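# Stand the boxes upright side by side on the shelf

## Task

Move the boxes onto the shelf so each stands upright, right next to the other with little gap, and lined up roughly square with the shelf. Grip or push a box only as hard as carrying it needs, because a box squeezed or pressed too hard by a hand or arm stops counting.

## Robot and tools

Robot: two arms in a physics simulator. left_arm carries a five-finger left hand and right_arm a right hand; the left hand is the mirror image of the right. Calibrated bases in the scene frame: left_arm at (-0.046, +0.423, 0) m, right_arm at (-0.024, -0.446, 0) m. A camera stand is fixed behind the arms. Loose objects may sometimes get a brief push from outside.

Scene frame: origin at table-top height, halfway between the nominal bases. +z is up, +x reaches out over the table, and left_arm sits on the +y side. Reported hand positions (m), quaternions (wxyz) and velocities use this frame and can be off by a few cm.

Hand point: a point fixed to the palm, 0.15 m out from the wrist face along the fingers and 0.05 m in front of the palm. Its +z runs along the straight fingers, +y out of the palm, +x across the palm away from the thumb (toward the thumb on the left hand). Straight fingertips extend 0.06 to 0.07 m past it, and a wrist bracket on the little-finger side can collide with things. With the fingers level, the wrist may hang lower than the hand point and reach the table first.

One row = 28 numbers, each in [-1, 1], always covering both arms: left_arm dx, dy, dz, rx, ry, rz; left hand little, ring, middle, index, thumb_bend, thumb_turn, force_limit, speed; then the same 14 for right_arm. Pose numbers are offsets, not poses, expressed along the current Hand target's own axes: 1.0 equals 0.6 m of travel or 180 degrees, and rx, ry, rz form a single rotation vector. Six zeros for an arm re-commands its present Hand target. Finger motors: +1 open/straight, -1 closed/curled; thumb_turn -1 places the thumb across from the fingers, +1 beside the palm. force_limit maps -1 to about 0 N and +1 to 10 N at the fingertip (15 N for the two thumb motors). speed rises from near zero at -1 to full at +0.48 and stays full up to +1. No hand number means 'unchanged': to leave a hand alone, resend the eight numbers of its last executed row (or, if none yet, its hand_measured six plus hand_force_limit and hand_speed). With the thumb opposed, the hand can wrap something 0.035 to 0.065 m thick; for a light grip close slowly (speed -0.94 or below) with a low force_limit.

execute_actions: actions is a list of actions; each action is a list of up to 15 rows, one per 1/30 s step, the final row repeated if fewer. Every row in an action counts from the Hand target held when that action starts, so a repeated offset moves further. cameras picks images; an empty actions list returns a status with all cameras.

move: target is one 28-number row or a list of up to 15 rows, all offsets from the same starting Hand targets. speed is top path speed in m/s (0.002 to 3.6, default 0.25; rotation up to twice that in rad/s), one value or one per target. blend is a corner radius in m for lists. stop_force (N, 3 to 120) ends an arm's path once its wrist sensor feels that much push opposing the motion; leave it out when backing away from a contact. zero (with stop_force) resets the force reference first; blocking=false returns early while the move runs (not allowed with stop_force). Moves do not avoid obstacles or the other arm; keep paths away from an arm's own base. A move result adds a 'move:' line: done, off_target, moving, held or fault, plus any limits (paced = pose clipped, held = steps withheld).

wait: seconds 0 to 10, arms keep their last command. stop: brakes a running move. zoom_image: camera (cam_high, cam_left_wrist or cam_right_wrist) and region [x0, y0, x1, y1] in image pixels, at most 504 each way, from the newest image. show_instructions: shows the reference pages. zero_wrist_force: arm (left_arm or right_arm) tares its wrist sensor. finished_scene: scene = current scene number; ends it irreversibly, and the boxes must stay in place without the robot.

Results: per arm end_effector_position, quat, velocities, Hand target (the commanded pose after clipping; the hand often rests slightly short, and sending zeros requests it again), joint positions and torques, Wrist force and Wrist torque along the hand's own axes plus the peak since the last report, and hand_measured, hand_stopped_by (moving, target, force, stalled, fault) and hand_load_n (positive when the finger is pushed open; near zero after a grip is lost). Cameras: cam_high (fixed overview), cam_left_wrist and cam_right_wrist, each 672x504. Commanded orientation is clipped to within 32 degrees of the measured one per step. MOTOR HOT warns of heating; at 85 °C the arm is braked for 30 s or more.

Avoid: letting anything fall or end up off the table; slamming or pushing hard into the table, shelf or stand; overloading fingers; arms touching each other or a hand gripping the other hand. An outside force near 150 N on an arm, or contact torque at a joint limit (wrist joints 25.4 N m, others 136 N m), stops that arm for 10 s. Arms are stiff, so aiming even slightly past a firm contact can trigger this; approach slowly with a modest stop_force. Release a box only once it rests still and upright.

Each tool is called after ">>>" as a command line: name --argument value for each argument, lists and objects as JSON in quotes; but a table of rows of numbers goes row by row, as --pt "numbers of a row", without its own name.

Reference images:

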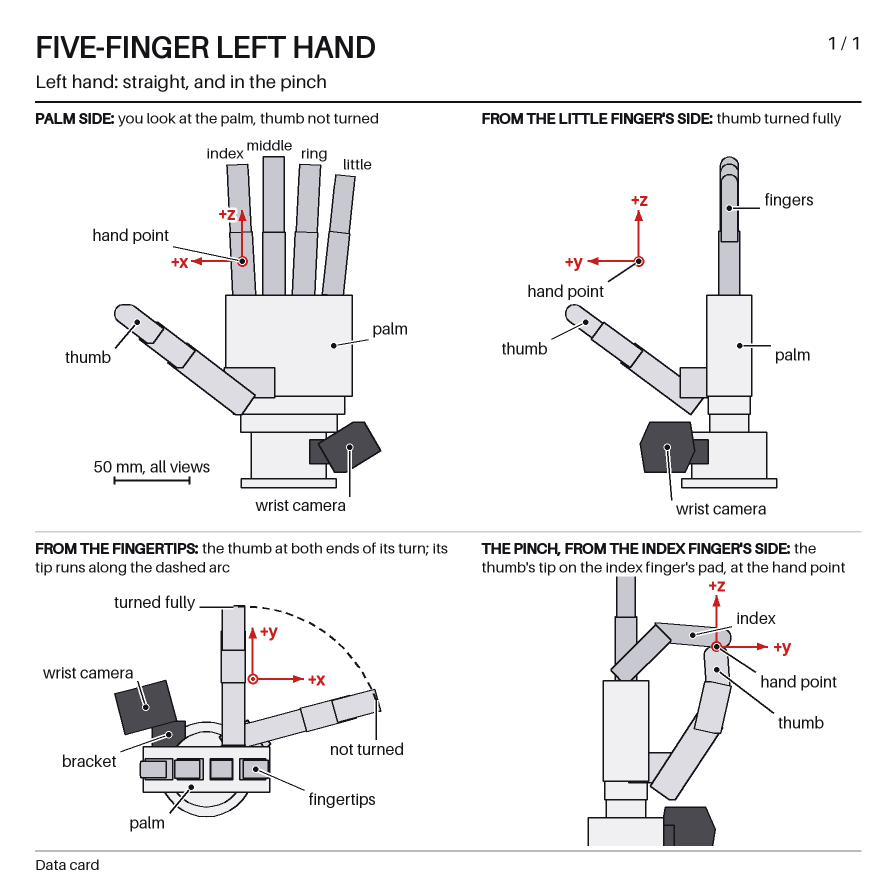

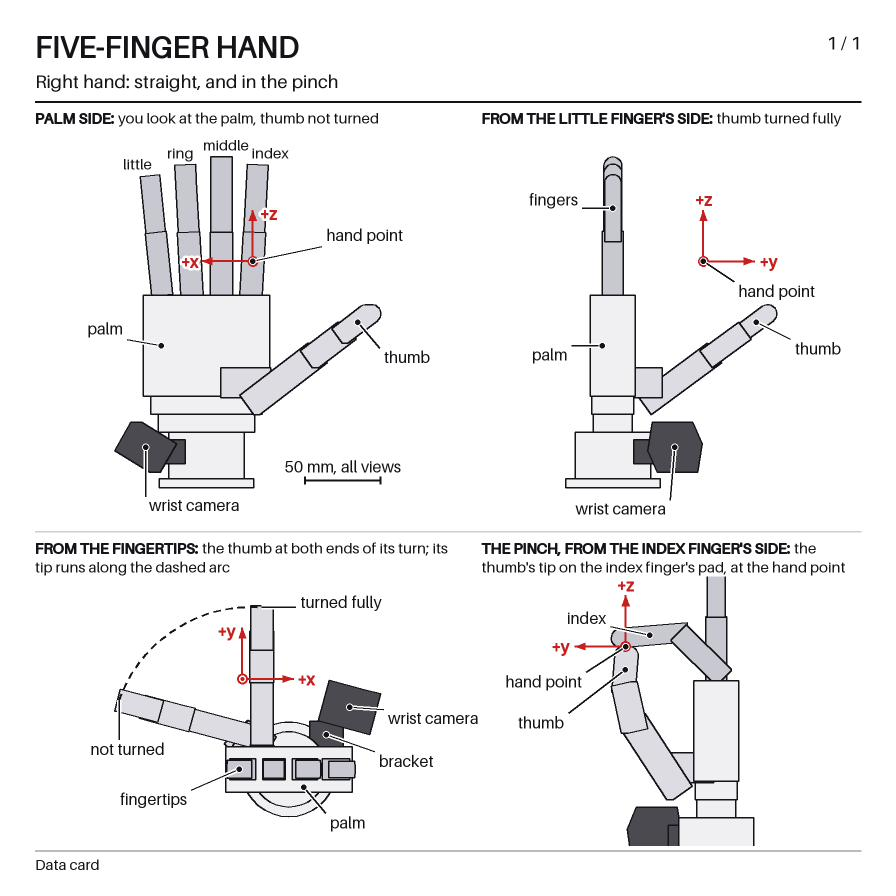

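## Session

>>> execute_actions --actions '[]'

>>> zoom_image --camera "cam_high" --region '[200, 100, 460, 320]'

Scene clock: 0.00 s.
left_arm: end_effector_position=(+0.8448, +0.4828, +0.1178) hand_measured=(+1.000, +1.000, +1.000, +1.000, +1.000, +1.000) hand_load_n=(+0.0, +0.0, +0.0, +0.0, +0.0, +0.0) hand_stopped_by=(target, target, target, target, target, target) hand_force_limit=0.00 hand_speed=-0.80 end_effector_quat_wxyz=(-0.181, +0.857, -0.124, +0.466) | right_arm: end_effector_position=(+0.1337, -0.0474, +0.1350) hand_measured=(+1.000, +1.000, +1.000, +1.000, +1.000, +1.000) hand_load_n=(+0.0, +0.0, +0.0, +0.0, +0.0, +0.0) hand_stopped_by=(target, target, target, target, target, target) hand_force_limit=0.00 hand_speed=-0.80 end_effector_quat_wxyz=(+0.278, +0.615, +0.676, +0.295)
Joint positions: left_arm=[3.405 -2.451 -0.952 2.879 -1.491 2.13] | right_arm=[1.424 -1.093 1.808 0.605 2.376 1.213]
Joint velocities: within noise
Joint torques (N m): no reading
Wrist force (N): no reading
Wrist torque (N m): no reading
Wrist force, peak (N): no reading
Hand target: left_arm +0.8448, +0.4828, +0.1178; -0.181, +0.857, -0.124, +0.466 | right_arm +0.1337, -0.0474, +0.1350; +0.278, +0.615, +0.676, +0.295
camera_calibration:
cam_left_wrist: T_world_to_cam=[[0.22191, 0.744849, 0.62925, -0.61776], [-0.0174101, -0.642211, 0.766331, 0.234569], [0.974912, -0.181012, -0.129545, -0.611406], [0, 0, 0, 1]] pos_world=[0.737238, 0.500109, 0.129763]
cam_right_wrist: T_world_to_cam=[[0.610086, 0.348111, 0.711768, -0.163659], [-0.130254, -0.842031, 0.523467, -0.0919763], [0.781555, -0.412071, -0.468368, 0.0602855], [0, 0, 0, 1]] pos_world=[0.0407495, 0.00436668, 0.19287]

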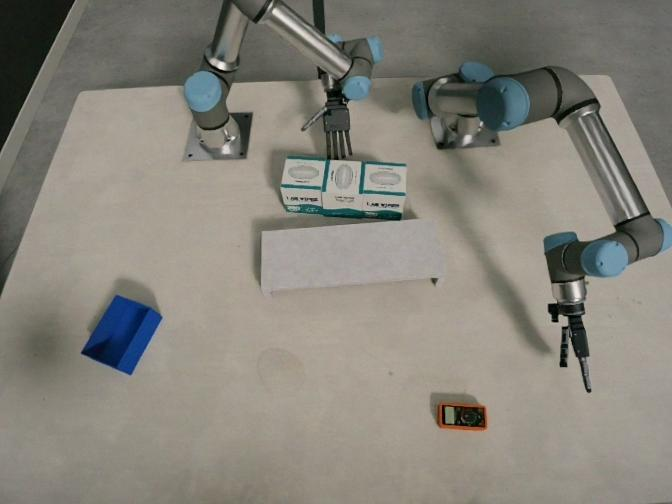

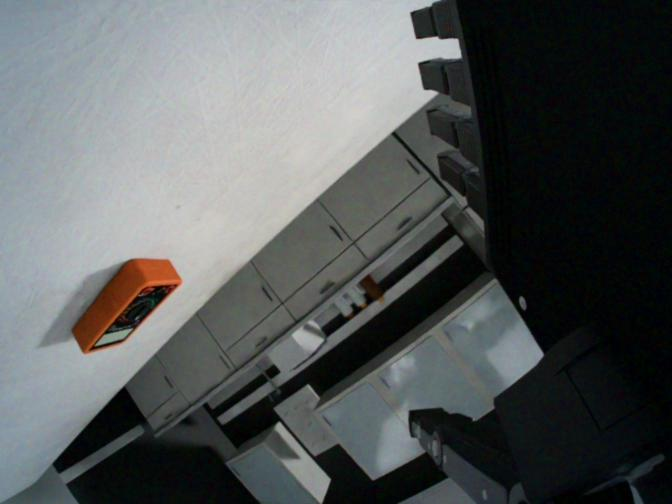

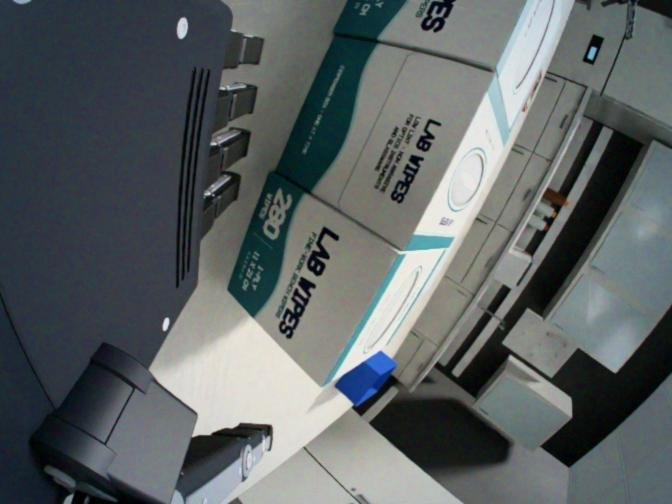

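Scaled by 1.938.

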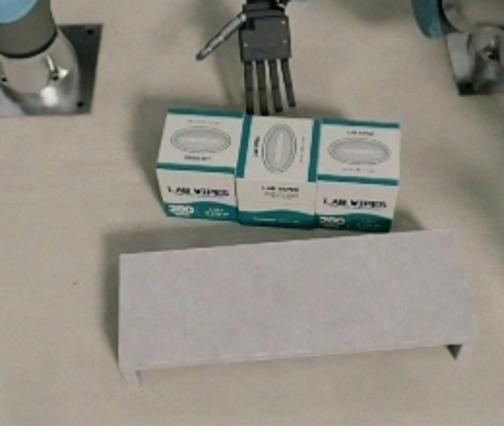

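>>> move --pt "0.144 -0.1028 -0.1952 0 0 0 0.7 0.7 0.7 0.7 1 1 0 0 -0.049 0.1607 -0.2187 0 0 0 0.7 0.7 0.7 0.7 1 1 0 0" --pt "-0.0892 0.2953 -0.9255 -0.1408 -0.3025 -0.0453 0.7 0.7 0.7 0.7 1 1 0 0 -0.3682 0.3738 0.0605 0.2203 0.182 -0.4016 0.7 0.7 0.7 0.7 1 1 0 0" --speed 0.4 --blend '[0.04,0]' --cameras '["all"]'

>>> zoom_image --camera "cam_left_wrist" --region '[0, 0, 430, 430]'

>>> zoom_image --camera "cam_right_wrist" --region '[242, 0, 672, 430]'

Scene clock: 5.40 s.
left_arm: end_effector_position=(+0.3394, +0.2357, +0.2795) hand_measured=(+0.700, +0.700, +0.700, +0.700, +1.000, +1.000) hand_load_n=(+0.0, +0.0, +0.0, +0.0, +0.0, +0.0) hand_stopped_by=(target, target, target, target, target, target) hand_force_limit=0.00 hand_speed=0.00 end_effector_quat_wxyz=(+0.000, +0.998, -0.066, +0.000) | right_arm: end_effector_position=(+0.3299, -0.2499, +0.2796) hand_measured=(+0.700, +0.700, +0.700, +0.700, +1.000, +1.000) hand_load_n=(+0.0, +0.0, +0.0, +0.0, +0.0, +0.0) hand_stopped_by=(target, target, target, target, target, target) hand_force_limit=0.00 hand_speed=0.00 end_effector_quat_wxyz=(+0.000, +0.065, +0.998, +0.000)
Joint positions: left_arm=[3.117 -1.735 -1.539 1.704 -1.57 1.731] | right_arm=[0.032 -1.5 1.645 1.426 1.57 -1.418]
Joint torques (N m): left_arm=[-7.53 34.07 6.25 -4.7 2.6 -2.77] | right_arm=[-13.86 -11.94 -24.32 4.63 1.33 -1.99]
Wrist force (N): left_arm=[-0.5 -0.8 -1.0] | right_arm=[-0.3 -0.7 -0.8]
Wrist torque (N m): left_arm=[-0.20 -0.14 0.06] | right_arm=[0.11 0.01 0.17]
Wrist force, peak (N): left_arm=[-1.4 -0.3 -1.0] | right_arm=[-1.4 -1.1 -1.1]
Hand target: left_arm +0.3394, +0.2357, +0.2795; +0.000, +0.998, -0.066, +0.000 | right_arm +0.3299, -0.2499, +0.2796; +0.000, +0.065, +0.998, +0.000
Off the commanded pose: left_arm 0.000 m, 0 deg | right_arm 0.000 m, 0 deg.
move: done
camera_calibration:
cam_left_wrist: T_world_to_cam=[[0.431272, 0.90206, -0.0170791, -0.350848], [0.773108, -0.359729, 0.522398, -0.323502], [0.46509, -0.238499, -0.852531, 0.246183], [0, 0, 0, 1]] pos_world=[0.286916, 0.258827, 0.372883]
cam_right_wrist: T_world_to_cam=[[-0.156281, 0.987683, 0.0076839, 0.293601], [0.85809, 0.131915, 0.496266, -0.38768], [0.48914, 0.0841506, -0.868136, 0.223414], [0, 0, 0, 1]] pos_world=[0.269267, -0.257645, 0.38409]

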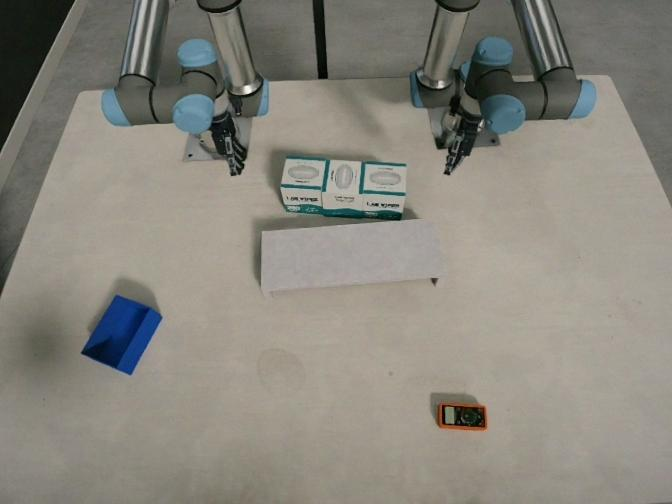

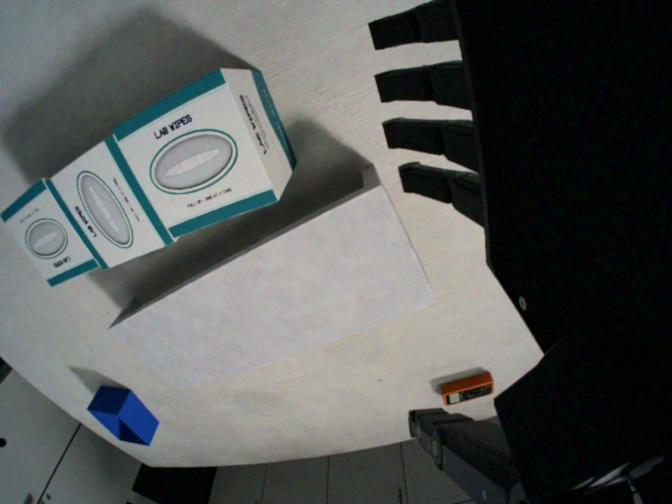

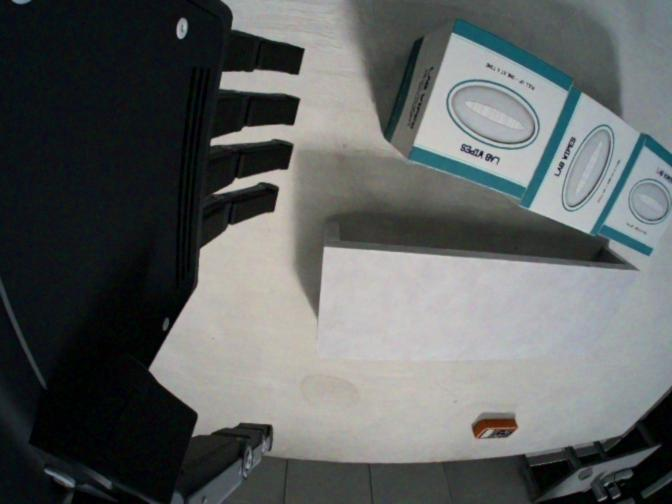

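Scaled by 1.172 from the camera's 672x504 image, which has a finer 960x720 frame.

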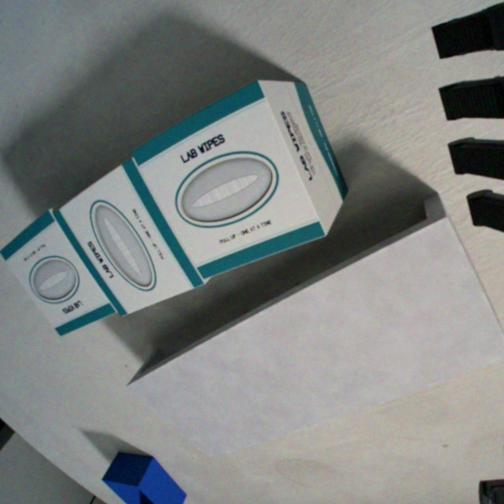

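Scaled by 1.172 from the camera's 672x504 image, which has a finer 960x720 frame.

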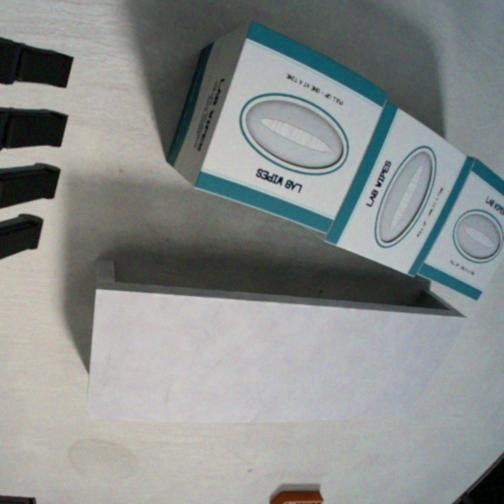

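>>> move --target '[-0.0042,0.1418,0.2742,0,0,0,0.7,0.7,0.7,0.7,1,1,0,0,0.0805,0.1313,0.2743,0,0,0,0.7,0.7,0.7,0.7,1,1,0,0]' --speed 0.15 --stop_force 8 --cameras '["all"]'

Scene clock: 10.77 s.
left_arm: end_effector_position=(+0.3258, +0.1516, +0.1150) hand_measured=(+0.700, +0.700, +0.700, +0.700, +1.000, +1.000) hand_load_n=(+0.0, +0.0, -0.5, +0.0, +0.0, +0.0) hand_stopped_by=(target, target, target, target, target, target) hand_force_limit=0.00 hand_speed=0.00 end_effector_quat_wxyz=(+0.000, +0.998, -0.066, +0.000) | right_arm: end_effector_position=(+0.2923, -0.1654, +0.1151) hand_measured=(+0.700, +0.700, +0.700, +0.700, +1.000, +1.000) hand_load_n=(+0.0, +0.0, +0.0, +0.0, +0.0, +0.0) hand_stopped_by=(target, target, target, target, target, target) hand_force_limit=0.00 hand_speed=0.00 end_effector_quat_wxyz=(+0.000, +0.065, +0.998, +0.000)
Joint positions: left_arm=[2.887 -1.916 -1.752 2.098 -1.57 1.501] | right_arm=[0.308 -1.333 1.899 1.005 1.57 -1.142]
Joint torques (N m): left_arm=[-7.14 25.07 3.95 -0.73 -2.54 -2.59] | right_arm=[14.04 -17.23 -8.17 0.14 1.33 1.88]
Wrist force (N): left_arm=[-0.9 -1.0 -1.2] | right_arm=[-0.5 -0.7 -0.4]
Wrist torque (N m): left_arm=[-0.22 -0.05 0.00] | right_arm=[0.08 0.02 0.01]
Wrist force, peak (N): left_arm=[-0.2 -1.5 -1.5] | right_arm=[-0.6 -1.5 -1.7]
Hand target: left_arm +0.3258, +0.1516, +0.1150; +0.000, +0.998, -0.066, +0.000 | right_arm +0.2923, -0.1654, +0.1151; +0.000, +0.065, +0.998, +0.000
Off the commanded pose: left_arm 0.000 m, 0 deg | right_arm 0.000 m, 0 deg.
move: done
camera_calibration:
cam_left_wrist: T_world_to_cam=[[0.431221, 0.902083, -0.0171621, -0.271858], [0.773207, -0.359678, 0.522286, -0.257242], [0.464972, -0.23849, -0.852598, 0.0923005], [0, 0, 0, 1]] pos_world=[0.273215, 0.174727, 0.208383]
cam_right_wrist: T_world_to_cam=[[-0.156445, 0.987657, 0.00760882, 0.20558], [0.858104, 0.132101, 0.496193, -0.284881], [0.489064, 0.0841562, -0.868179, 0.0919147], [0, 0, 0, 1]] pos_world=[0.231667, -0.173144, 0.21959]

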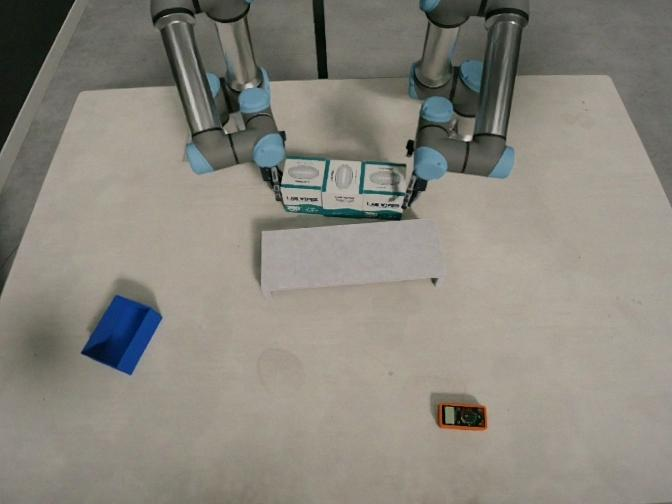

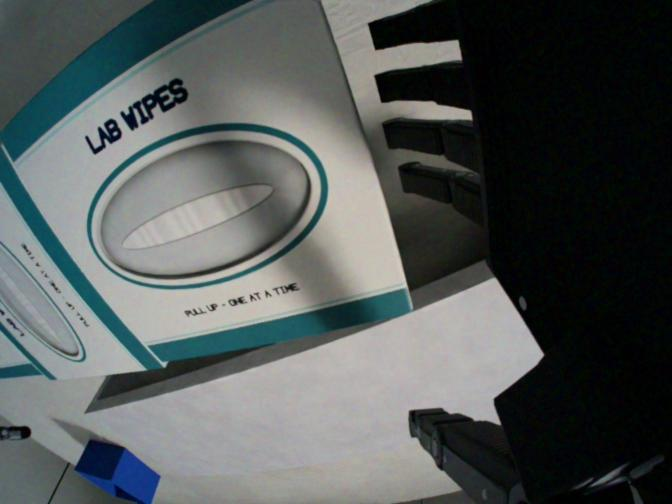

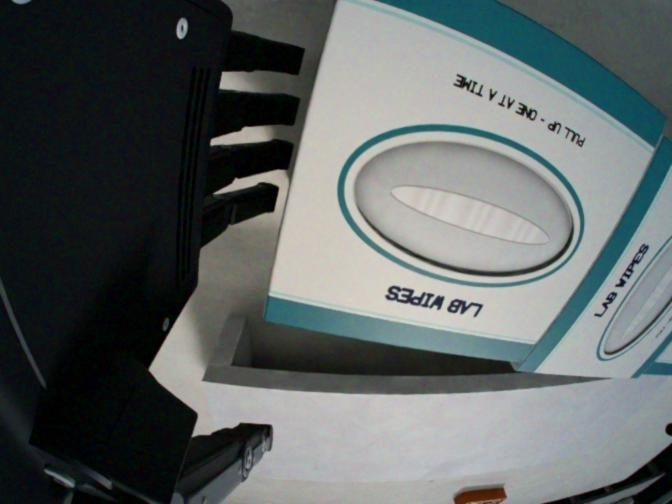

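>>> zero_wrist_force --arm "left_arm"

>>> zero_wrist_force --arm "right_arm"

>>> move --target '[0,0.06,0,0,0,0,0.7,0.7,0.7,0.7,1,1,0,0, 0,0.06,0,0,0,0,0.7,0.7,0.7,0.7,1,1,0,0]' --speed 0.015 --stop_force 3

>>> execute_actions --actions '[[[0,0,0,0,0,0,0.3,0.3,0.7,0.3,1,1,-0.6,-0.94,0,0,0,0,0,0,0.3,0.3,0.7,0.3,1,1,-0.6,-0.94]]]'

>>> wait --seconds 0.5 --cameras '["cam_left_wrist","cam_right_wrist"]'

Wrist force sensor zeroed.

Wrist force sensor zeroed.

Scene clock: 13.10 s.
left_arm: end_effector_position=(+0.3242, +0.1399, +0.1150) hand_measured=(+0.700, +0.700, +0.700, +0.700, +1.000, +1.000) hand_load_n=(+0.0, +0.0, +3.5, +0.0, -0.5, +0.0) hand_stopped_by=(target, target, target, target, target, target) hand_force_limit=0.00 hand_speed=0.00 end_effector_quat_wxyz=(+0.000, +0.998, -0.066, +0.000) | right_arm: end_effector_position=(+0.2937, -0.1543, +0.1151) hand_measured=(+0.700, +0.700, +0.700, +0.700, +1.000, +1.000) hand_load_n=(+0.5, +0.5, +2.5, +0.0, +0.0, +0.0) hand_stopped_by=(target, target, target, target, target, target) hand_force_limit=0.00 hand_speed=0.00 end_effector_quat_wxyz=(+0.000, +0.065, +0.998, +0.000)
Joint positions: left_arm=[2.857 -1.926 -1.737 2.094 -1.57 1.471] | right_arm=[0.338 -1.314 1.874 1.011 1.57 -1.112]
Joint torques (N m): left_arm=[4.07 39.28 6.09 -0.75 -0.13 2.68] | right_arm=[-13.47 -34.48 -7.97 -0.23 -2.09 -2.1]
Wrist force (N, zeroed by zero_wrist_force): left_arm=[0.3 -3.4 -0.1] | right_arm=[-0.1 -3.2 -0.6]
Wrist torque (N m, zeroed by zero_wrist_force): left_arm=[0.02 -0.05 -0.07] | right_arm=[0.11 -0.01 0.00]
Wrist force, peak (N, zeroed by zero_wrist_force): left_arm=[0.1 -5.1 -0.1] | right_arm=[-0.3 -4.9 -0.5]
Hand target: left_arm +0.3242, +0.1399, +0.1150; +0.000, +0.998, -0.066, +0.000 (not the last commanded pose) | right_arm +0.2937, -0.1543, +0.1151; +0.000, +0.065, +0.998, +0.000 (not the last commanded pose)
Off the commanded pose: left_arm 0.024 m, 0 deg | right_arm 0.025 m, 0 deg.
move: contact (left_arm, right_arm)

Scene clock: 13.90 s.
left_arm: end_effector_position=(+0.3242, +0.1399, +0.1150) hand_measured=(+0.610, +0.672, +0.700, +0.684, +1.000, +1.000) hand_load_n=(+2.5, +2.0, +3.0, +2.0, +0.0, +0.0) hand_stopped_by=(force, force, target, force, target, target) hand_force_limit=-0.60 hand_speed=-0.94 end_effector_quat_wxyz=(+0.000, +0.998, -0.066, +0.000) | right_arm: end_effector_position=(+0.2937, -0.1543, +0.1151) hand_measured=(+0.634, +0.684, +0.700, +0.672, +1.000, +1.000) hand_load_n=(+2.0, +2.5, +2.0, +2.0, +0.0, +0.0) hand_stopped_by=(force, force, target, force, target, target) hand_force_limit=-0.60 hand_speed=-0.94 end_effector_quat_wxyz=(+0.000, +0.065, +0.998, +0.000)
Joint positions: left_arm=[2.857 -1.926 -1.738 2.094 -1.57 1.471] | right_arm=[0.338 -1.314 1.874 1.011 1.57 -1.112]
Joint torques (N m): left_arm=[0.36 38.97 5.71 -1.09 -0.1 2.42] | right_arm=[-8.89 -34.3 -12.32 -0.12 -1.98 -2.03]
Wrist force (N, zeroed by zero_wrist_force): left_arm=[0.0 -7.7 1.9] | right_arm=[-0.1 -7.3 1.9]
Wrist torque (N m, zeroed by zero_wrist_force): left_arm=[0.06 0.07 0.07] | right_arm=[0.10 -0.09 -0.15]
Wrist force, peak (N, zeroed by zero_wrist_force): left_arm=[0.1 -7.9 2.2] | right_arm=[-0.1 -7.3 1.9]
Hand target: left_arm +0.3242, +0.1399, +0.1150; +0.000, +0.998, -0.066, +0.000 | right_arm +0.2937, -0.1543, +0.1151; +0.000, +0.065, +0.998, +0.000
Off the commanded pose: left_arm 0.000 m, 0 deg | right_arm 0.000 m, 0 deg.

Scene clock: 14.40 s.
left_arm: end_effector_position=(+0.3242, +0.1399, +0.1150) hand_measured=(+0.610, +0.672, +0.700, +0.684, +1.000, +1.000) hand_load_n=(+3.0, +2.0, +3.0, +2.0, +0.0, +0.0) hand_stopped_by=(force, force, target, force, target, target) hand_force_limit=-0.60 hand_speed=-0.94 end_effector_quat_wxyz=(+0.000, +0.998, -0.066, +0.000) | right_arm: end_effector_position=(+0.2937, -0.1543, +0.1151) hand_measured=(+0.634, +0.684, +0.700, +0.672, +1.000, +1.000) hand_load_n=(+2.5, +2.0, +2.0, +2.0, +0.0, +0.0) hand_stopped_by=(force, force, target, force, target, target) hand_force_limit=-0.60 hand_speed=-0.94 end_effector_quat_wxyz=(+0.000, +0.065, +0.998, +0.000)
Joint positions: left_arm=[2.857 -1.926 -1.738 2.094 -1.57 1.471] | right_arm=[0.338 -1.314 1.874 1.011 1.57 -1.112]
Joint torques (N m): left_arm=[-0.78 38.76 7.46 -1.24 -0.03 2.45] | right_arm=[-6.8 -34.46 -14.75 -0.18 -2.11 -1.94]
Wrist force (N, zeroed by zero_wrist_force): left_arm=[0.3 -7.6 2.1] | right_arm=[-0.3 -7.1 1.6]
Wrist torque (N m, zeroed by zero_wrist_force): left_arm=[0.07 0.02 0.09] | right_arm=[0.15 -0.05 -0.16]
Wrist force, peak (N, zeroed by zero_wrist_force): left_arm=[0.1 -8.1 1.7] | right_arm=[-0.3 -7.2 2.0]
Hand target: left_arm +0.3242, +0.1399, +0.1150; +0.000, +0.998, -0.066, +0.000 | right_arm +0.2937, -0.1543, +0.1151; +0.000, +0.065, +0.998, +0.000
Off the commanded pose: left_arm 0.000 m, 0 deg | right_arm 0.000 m, 0 deg.
wait: 0.50 s; at rest by 0.17 s
camera_calibration:
cam_left_wrist: T_world_to_cam=[[0.431221, 0.902083, -0.0171621, -0.260565], [0.773207, -0.359678, 0.522286, -0.260378], [0.464972, -0.23849, -0.852598, 0.090269], [0, 0, 0, 1]] pos_world=[0.271715, 0.162927, 0.208483]
cam_right_wrist: T_world_to_cam=[[-0.156445, 0.987657, 0.00760882, 0.194851], [0.858104, 0.132101, 0.496193, -0.287635], [0.489064, 0.0841562, -0.868179, 0.090247], [0, 0, 0, 1]] pos_world=[0.233167, -0.162044, 0.21959]
Images, in order (width x height): cam_left_wrist 672x504, cam_right_wrist 672x504.

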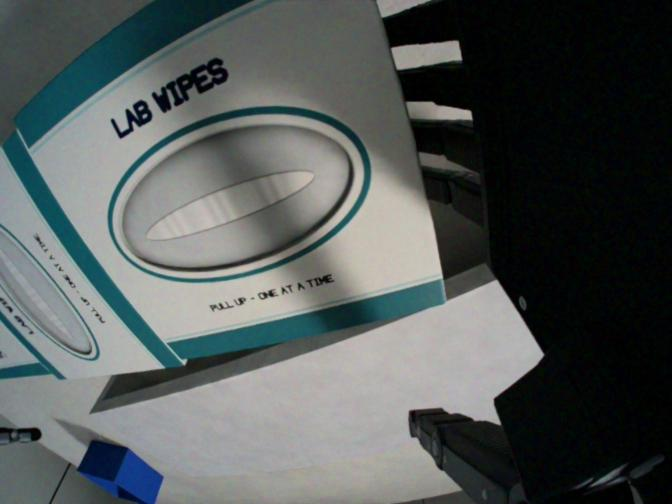

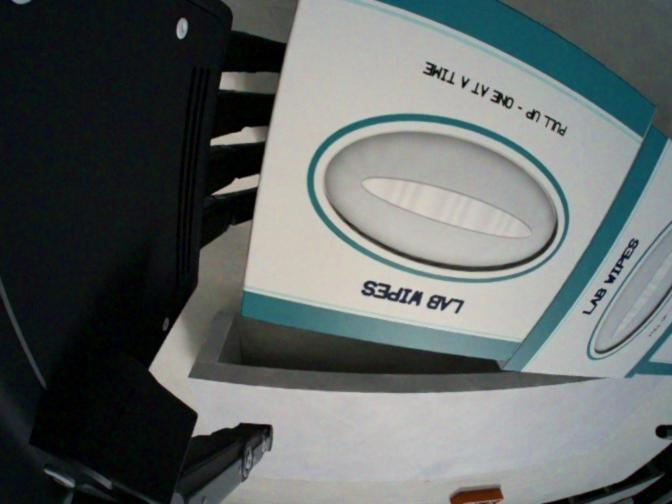

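>>> move --target '[0,0,-0.05,0,0,0,0.3,0.3,0.7,0.3,1,1,-0.6,-0.94,0,0,-0.05,0,0,0,0.3,0.3,0.7,0.3,1,1,-0.6,-0.94]' --speed 0.03 --cameras '["all"]'

Scene clock: 16.23 s.
left_arm: end_effector_position=(+0.3242, +0.1399, +0.1450) hand_measured=(+0.610, +0.672, +0.700, +0.684, +1.000, +1.000) hand_load_n=(+2.5, +2.0, +3.0, +2.5, +0.0, +0.0) hand_stopped_by=(force, force, target, force, target, target) hand_force_limit=-0.60 hand_speed=-0.94 end_effector_quat_wxyz=(+0.000, +0.998, -0.066, +0.000) | right_arm: end_effector_position=(+0.2937, -0.1543, +0.1450) hand_measured=(+0.634, +0.684, +0.700, +0.672, +1.000, +1.000) hand_load_n=(+2.0, +2.5, +2.5, +2.0, +0.0, +0.0) hand_stopped_by=(force, force, target, force, target, target) hand_force_limit=-0.60 hand_speed=-0.94 end_effector_quat_wxyz=(+0.000, +0.065, +0.998, +0.000)
Joint positions: left_arm=[2.857 -1.893 -1.698 2.021 -1.57 1.471] | right_arm=[0.338 -1.351 1.834 1.088 1.57 -1.112]
Joint torques (N m): left_arm=[-0.76 38.43 27.58 -4.21 1.54 2.55] | right_arm=[-10.78 -35.28 -23.98 3.74 -2.63 -2.15]
Wrist force (N, zeroed by zero_wrist_force): left_arm=[0.1 -7.9 2.0] | right_arm=[-0.1 -7.5 1.9]
Wrist torque (N m, zeroed by zero_wrist_force): left_arm=[0.05 0.03 0.09] | right_arm=[0.11 -0.05 -0.18]
Wrist force, peak (N, zeroed by zero_wrist_force): left_arm=[0.4 -8.0 2.6] | right_arm=[-0.1 -7.5 1.9]
Hand target: left_arm +0.3242, +0.1399, +0.1450; +0.000, +0.998, -0.066, +0.000 | right_arm +0.2937, -0.1543, +0.1451; +0.000, +0.065, +0.998, +0.000
Off the commanded pose: left_arm 0.000 m, 0 deg | right_arm 0.000 m, 0 deg.
move: done
camera_calibration:
cam_left_wrist: T_world_to_cam=[[0.431291, 0.902051, -0.0171146, -0.260077], [0.773168, -0.35976, 0.522287, -0.275971], [0.464972, -0.23849, -0.852598, 0.115762], [0, 0, 0, 1]] pos_world=[0.271715, 0.162927, 0.238383]
cam_right_wrist: T_world_to_cam=[[-0.156493, 0.987649, 0.00769496, 0.194613], [0.858097, 0.132099, 0.496205, -0.302472], [0.48906, 0.0842555, -0.868172, 0.116221], [0, 0, 0, 1]] pos_world=[0.233167, -0.162045, 0.24949]

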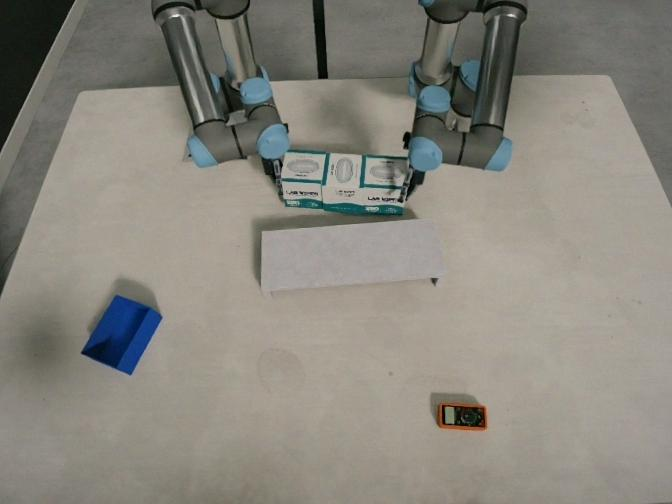

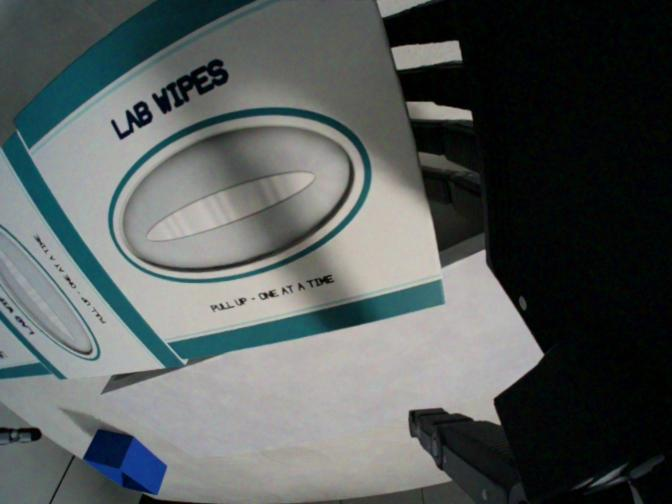

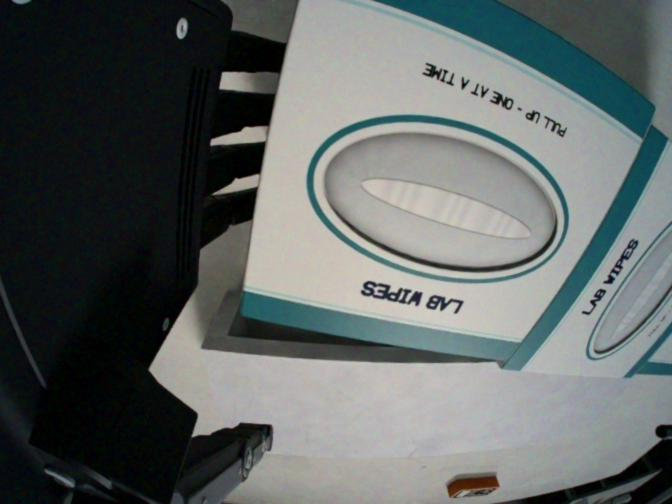

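>>> move --pt "0 0 -0.1167 0 0 0 0.3 0.3 0.7 0.3 1 1 -0.6 -0.94 0 0 -0.1167 0 0 0 0.3 0.3 0.7 0.3 1 1 -0.6 -0.94" --pt "0.1118 -0.0307 -0.1167 0 0 -0.02037 0.3 0.3 0.7 0.3 1 1 -0.6 -0.94 -0.1421 0.0303 -0.1167 0 0 -0.02037 0.3 0.3 0.7 0.3 1 1 -0.6 -0.94" --speed 0.06 --blend '[0.01,0]'

Scene clock: 21.10 s.
left_arm: end_effector_position=(+0.3931, +0.1494, +0.2151) hand_measured=(+0.610, +0.672, +0.700, +0.684, +1.000, +1.000) hand_load_n=(+1.5, +1.5, +2.5, +1.5, +0.0, +0.0) hand_stopped_by=(force, force, target, force, target, target) hand_force_limit=-0.60 hand_speed=-0.94 end_effector_quat_wxyz=(+0.000, +0.999, -0.034, +0.000) | right_arm: end_effector_position=(+0.3806, -0.1474, +0.2151) hand_measured=(+0.634, +0.684, +0.700, +0.672, +1.000, +1.000) hand_load_n=(+1.5, +1.5, +1.5, +1.5, +0.0, +0.0) hand_stopped_by=(force, force, target, force, target, target) hand_force_limit=-0.60 hand_speed=-0.94 end_effector_quat_wxyz=(+0.000, +0.033, +0.999, +0.000)
Joint positions: left_arm=[2.907 -1.96 -1.414 1.804 -1.57 1.457] | right_arm=[0.279 -1.234 1.487 1.317 1.57 -1.235]
Joint torques (N m): left_arm=[3.51 30.07 31.09 -4.38 1.62 -2.84] | right_arm=[-11.99 -24.27 -24.61 4.21 -2.06 -2.09]
Wrist force (N, zeroed by zero_wrist_force): left_arm=[0.3 -4.9 2.5] | right_arm=[-0.2 -4.3 1.9]
Wrist torque (N m, zeroed by zero_wrist_force): left_arm=[-0.07 0.01 0.19] | right_arm=[0.10 -0.03 -0.02]
Wrist force, peak (N, zeroed by zero_wrist_force): left_arm=[-0.1 -8.5 2.2] | right_arm=[0.1 -7.8 1.8]
Hand target: left_arm +0.3931, +0.1494, +0.2151; +0.000, +0.999, -0.034, +0.000 | right_arm +0.3806, -0.1474, +0.2151; +0.000, +0.033, +0.999, +0.000
Off the commanded pose: left_arm 0.000 m, 0 deg | right_arm 0.000 m, 0 deg.
move: done

>>> move --target '[0,0.001,0,0,0,0,0.3,0.3,0.7,0.3,1,1,-0.6,-0.94,0,0.001,0,0,0,0,0.3,0.3,0.7,0.3,1,1,-0.6,-0.94]' --speed 0.02 --cameras '["all"]'

Scene clock: 22.00 s.
left_arm: end_effector_position=(+0.3931, +0.1488, +0.2151) hand_measured=(+0.610, +0.672, +0.700, +0.684, +1.000, +1.000) hand_load_n=(+2.5, +2.0, +3.0, +2.0, +0.0, +0.0) hand_stopped_by=(force, force, target, force, target, target) hand_force_limit=-0.60 hand_speed=-0.94 end_effector_quat_wxyz=(+0.000, +0.999, -0.034, +0.000) | right_arm: end_effector_position=(+0.3807, -0.1468, +0.2151) hand_measured=(+0.634, +0.684, +0.700, +0.672, +1.000, +1.000) hand_load_n=(+2.0, +2.0, +2.5, +2.0, +0.0, +0.0) hand_stopped_by=(force, force, target, force, target, target) hand_force_limit=-0.60 hand_speed=-0.94 end_effector_quat_wxyz=(+0.000, +0.033, +0.999, +0.000)
Joint positions: left_arm=[2.906 -1.961 -1.413 1.804 -1.57 1.456] | right_arm=[0.28 -1.233 1.486 1.318 1.57 -1.233]
Joint torques (N m): left_arm=[-9.45 30.33 29.72 -4.2 -0.24 -2.72] | right_arm=[16.84 -24.95 -24.6 4.07 -2.51 1.81]
Wrist force (N, zeroed by zero_wrist_force): left_arm=[0.2 -8.2 2.6] | right_arm=[-0.1 -7.1 2.1]
Wrist torque (N m, zeroed by zero_wrist_force): left_arm=[-0.03 0.02 0.28] | right_arm=[0.20 -0.06 -0.18]
Wrist force, peak (N, zeroed by zero_wrist_force): left_arm=[0.2 -8.2 2.6] | right_arm=[0.1 -7.2 1.9]
Hand target: left_arm +0.3931, +0.1488, +0.2151; +0.000, +0.999, -0.034, +0.000 | right_arm +0.3806, -0.1468, +0.2151; +0.000, +0.033, +0.999, +0.000
Off the commanded pose: left_arm 0.000 m, 0 deg | right_arm 0.000 m, 0 deg.
move: done
camera_calibration:
cam_left_wrist: T_world_to_cam=[[0.372676, 0.927802, -0.0172146, -0.277437], [0.794636, -0.309496, 0.52227, -0.378484], [0.479235, -0.208317, -0.852607, 0.135571], [0, 0, 0, 1]] pos_world=[0.339181, 0.168509, 0.308483]
cam_right_wrist: T_world_to_cam=[[-0.219296, 0.975628, 0.00766347, 0.222504], [0.847894, 0.186687, 0.496209, -0.400903], [0.482685, 0.115314, -0.868169, 0.140945], [0, 0, 0, 1]] pos_world=[0.320686, -0.158491, 0.31959]

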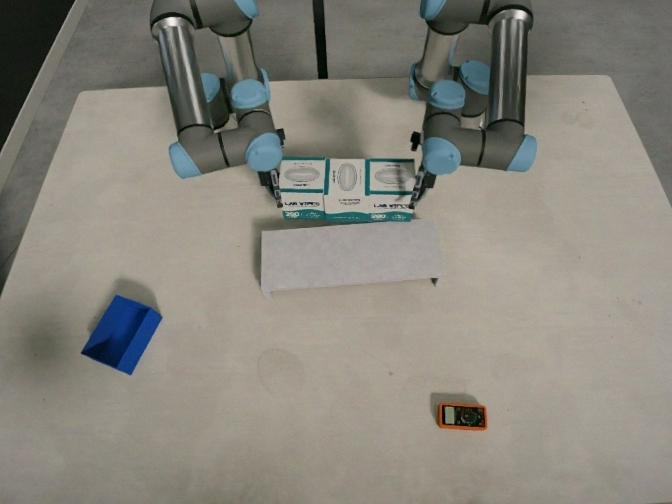

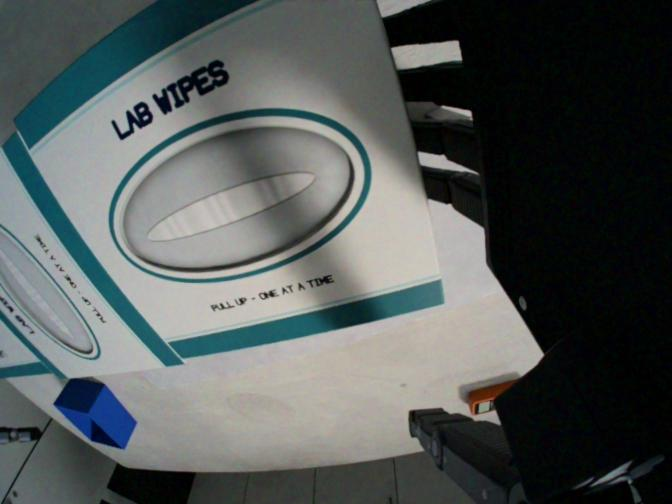

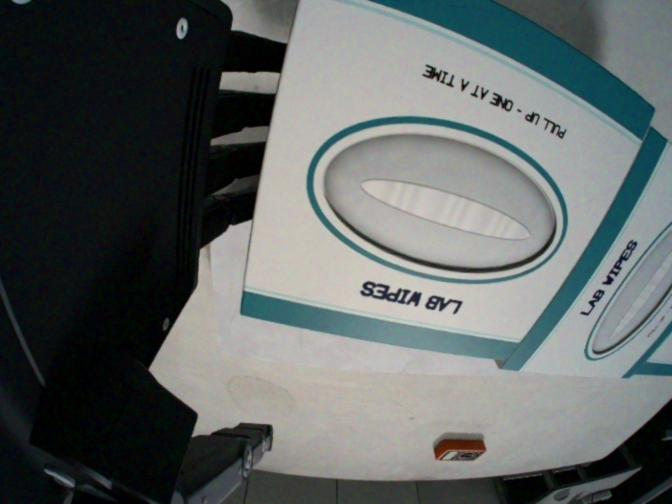

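>>> move --target '[0.1133,-0.0216,0,0,0,-0.02037,0.3,0.3,0.7,0.3,1,1,-0.6,-0.94,-0.1433,0.0233,0,0,0,-0.02037,0.3,0.3,0.7,0.3,1,1,-0.6,-0.94]' --speed 0.06

Scene clock: 24.47 s.
left_arm: end_effector_position=(+0.4617, +0.1571, +0.2151) hand_measured=(+0.610, +0.672, +0.700, +0.684, +1.000, +1.000) hand_load_n=(+3.0, +2.5, +4.0, +2.0, +0.0, +0.0) hand_stopped_by=(force, force, target, force, target, target) hand_force_limit=-0.60 hand_speed=-0.94 end_effector_quat_wxyz=(+0.000, +1.000, -0.002, +0.000) | right_arm: end_effector_position=(+0.4673, -0.1385, +0.2151) hand_measured=(+0.634, +0.684, +0.700, +0.674, +1.000, +1.000) hand_load_n=(+2.0, +2.5, +3.0, +2.5, +0.0, +0.0) hand_stopped_by=(force, force, target, force, target, target) hand_force_limit=-0.60 hand_speed=-0.94 end_effector_quat_wxyz=(+0.000, +0.001, +1.000, +0.000)
Joint positions: left_arm=[2.942 -2.099 -1.207 1.736 -1.57 1.428] | right_arm=[0.244 -1.033 1.193 1.411 1.57 -1.333]
Joint torques (N m): left_arm=[2.48 34.9 30.18 -4.31 1.58 -2.7] | right_arm=[-10.18 -32.61 -24.93 4.27 -0.72 -2.14]
Wrist force (N, zeroed by zero_wrist_force): left_arm=[-0.1 -8.8 2.5] | right_arm=[0.0 -8.2 2.0]
Wrist torque (N m, zeroed by zero_wrist_force): left_arm=[0.06 0.06 0.26] | right_arm=[0.19 -0.09 -0.13]
Wrist force, peak (N, zeroed by zero_wrist_force): left_arm=[-0.1 -9.2 2.4] | right_arm=[0.1 -8.3 1.9]
Hand target: left_arm +0.4618, +0.1571, +0.2151; +0.000, +1.000, -0.002, +0.000 | right_arm +0.4674, -0.1385, +0.2151; +0.000, +0.001, +1.000, +0.000
Off the commanded pose: left_arm 0.000 m, 0 deg | right_arm 0.000 m, 0 deg.
move: done

>>> move --target '[0.1143,-0.0138,0,0,0,-0.02037,0.3,0.3,0.7,0.3,1,1,-0.6,-0.94,-0.1444,0.0142,0,0,0,-0.02037,0.3,0.3,0.7,0.3,1,1,-0.6,-0.94]' --speed 0.06 --cameras '["all"]'

>>> zoom_image --camera "cam_high" --region '[240, 140, 460, 310]'

Scene clock: 26.80 s.
left_arm: end_effector_position=(+0.5303, +0.1651, +0.2151) hand_measured=(+0.610, +0.672, +0.700, +0.684, +1.000, +1.000) hand_load_n=(+2.5, +2.0, +3.0, +1.5, +0.0, +0.0) hand_stopped_by=(force, force, target, force, target, target) hand_force_limit=-0.60 hand_speed=-0.94 end_effector_quat_wxyz=(+0.000, +1.000, +0.030, +0.000) | right_arm: end_effector_position=(+0.5540, -0.1302, +0.2151) hand_measured=(+0.634, +0.684, +0.700, +0.674, +1.000, +1.000) hand_load_n=(+1.5, +2.0, +2.5, +2.0, +0.0, +0.0) hand_stopped_by=(force, force, target, force, target, target) hand_force_limit=-0.60 hand_speed=-0.94 end_effector_quat_wxyz=(+0.000, -0.031, +1.000, +0.000)
Joint positions: left_arm=[2.969 -2.258 -0.949 1.637 -1.57 1.391] | right_arm=[0.219 -0.79 0.788 1.573 1.57 -1.422]
Joint torques (N m): left_arm=[2.21 41.57 28.13 -4.11 -0.09 -2.55] | right_arm=[-10.08 -41.97 -24.88 4.57 -0.41 -2.27]
Wrist force (N, zeroed by zero_wrist_force): left_arm=[-0.2 -7.6 2.0] | right_arm=[-0.1 -6.4 1.8]
Wrist torque (N m, zeroed by zero_wrist_force): left_arm=[0.00 0.07 0.23] | right_arm=[0.21 -0.07 -0.06]
Wrist force, peak (N, zeroed by zero_wrist_force): left_arm=[-0.5 -9.3 2.3] | right_arm=[0.2 -8.2 1.9]
Hand target: left_arm +0.5304, +0.1651, +0.2151; +0.000, +1.000, +0.030, +0.000 | right_arm +0.5540, -0.1302, +0.2151; +0.000, -0.031, +1.000, +0.000
Off the commanded pose: left_arm 0.000 m, 0 deg | right_arm 0.000 m, 0 deg.
move: done
camera_calibration:
cam_left_wrist: T_world_to_cam=[[0.251243, 0.967769, -0.017314, -0.285885], [0.827638, -0.20552, 0.52228, -0.517207], [0.501888, -0.145549, -0.852598, 0.0509111], [0, 0, 0, 1]] pos_world=[0.474335, 0.177785, 0.308584]
cam_right_wrist: T_world_to_cam=[[-0.341985, 0.939675, 0.00758861, 0.307709], [0.817066, 0.293354, 0.496333, -0.520054], [0.464165, 0.175939, -0.868099, 0.0735002], [0, 0, 0, 1]] pos_world=[0.496034, -0.149518, 0.31959]

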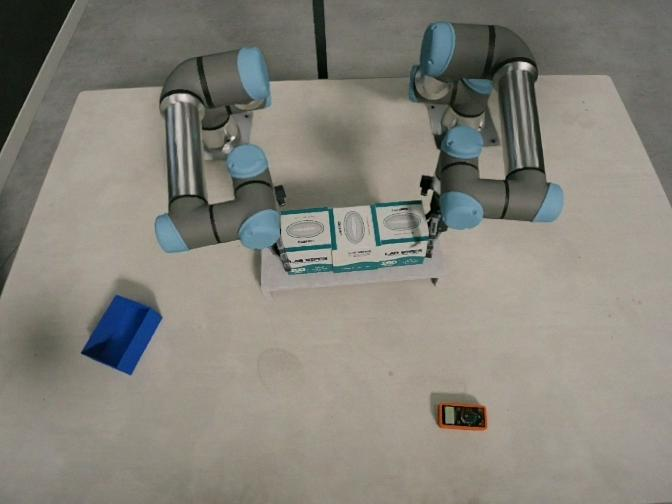

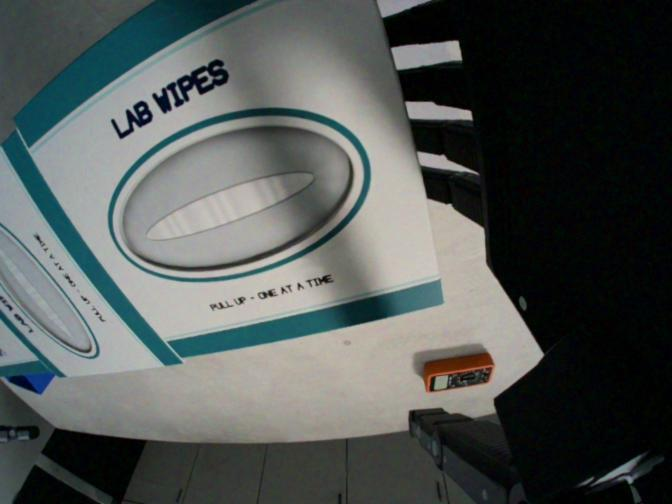

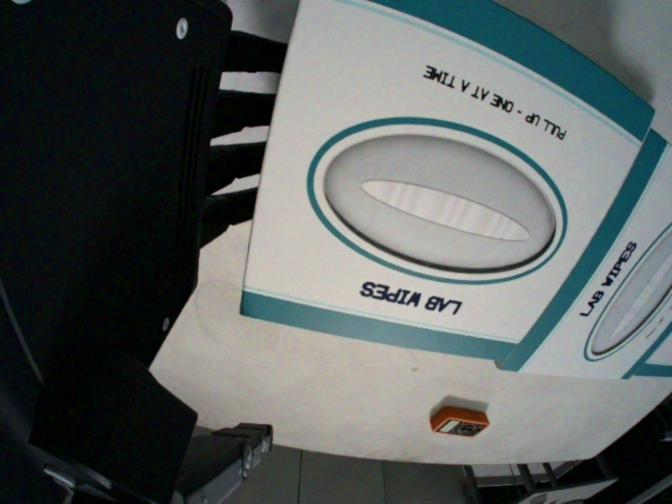

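Scaled by 2.291.

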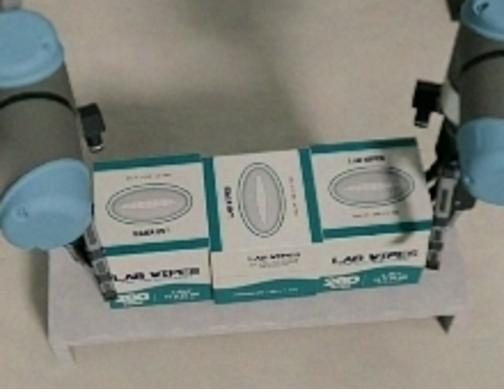

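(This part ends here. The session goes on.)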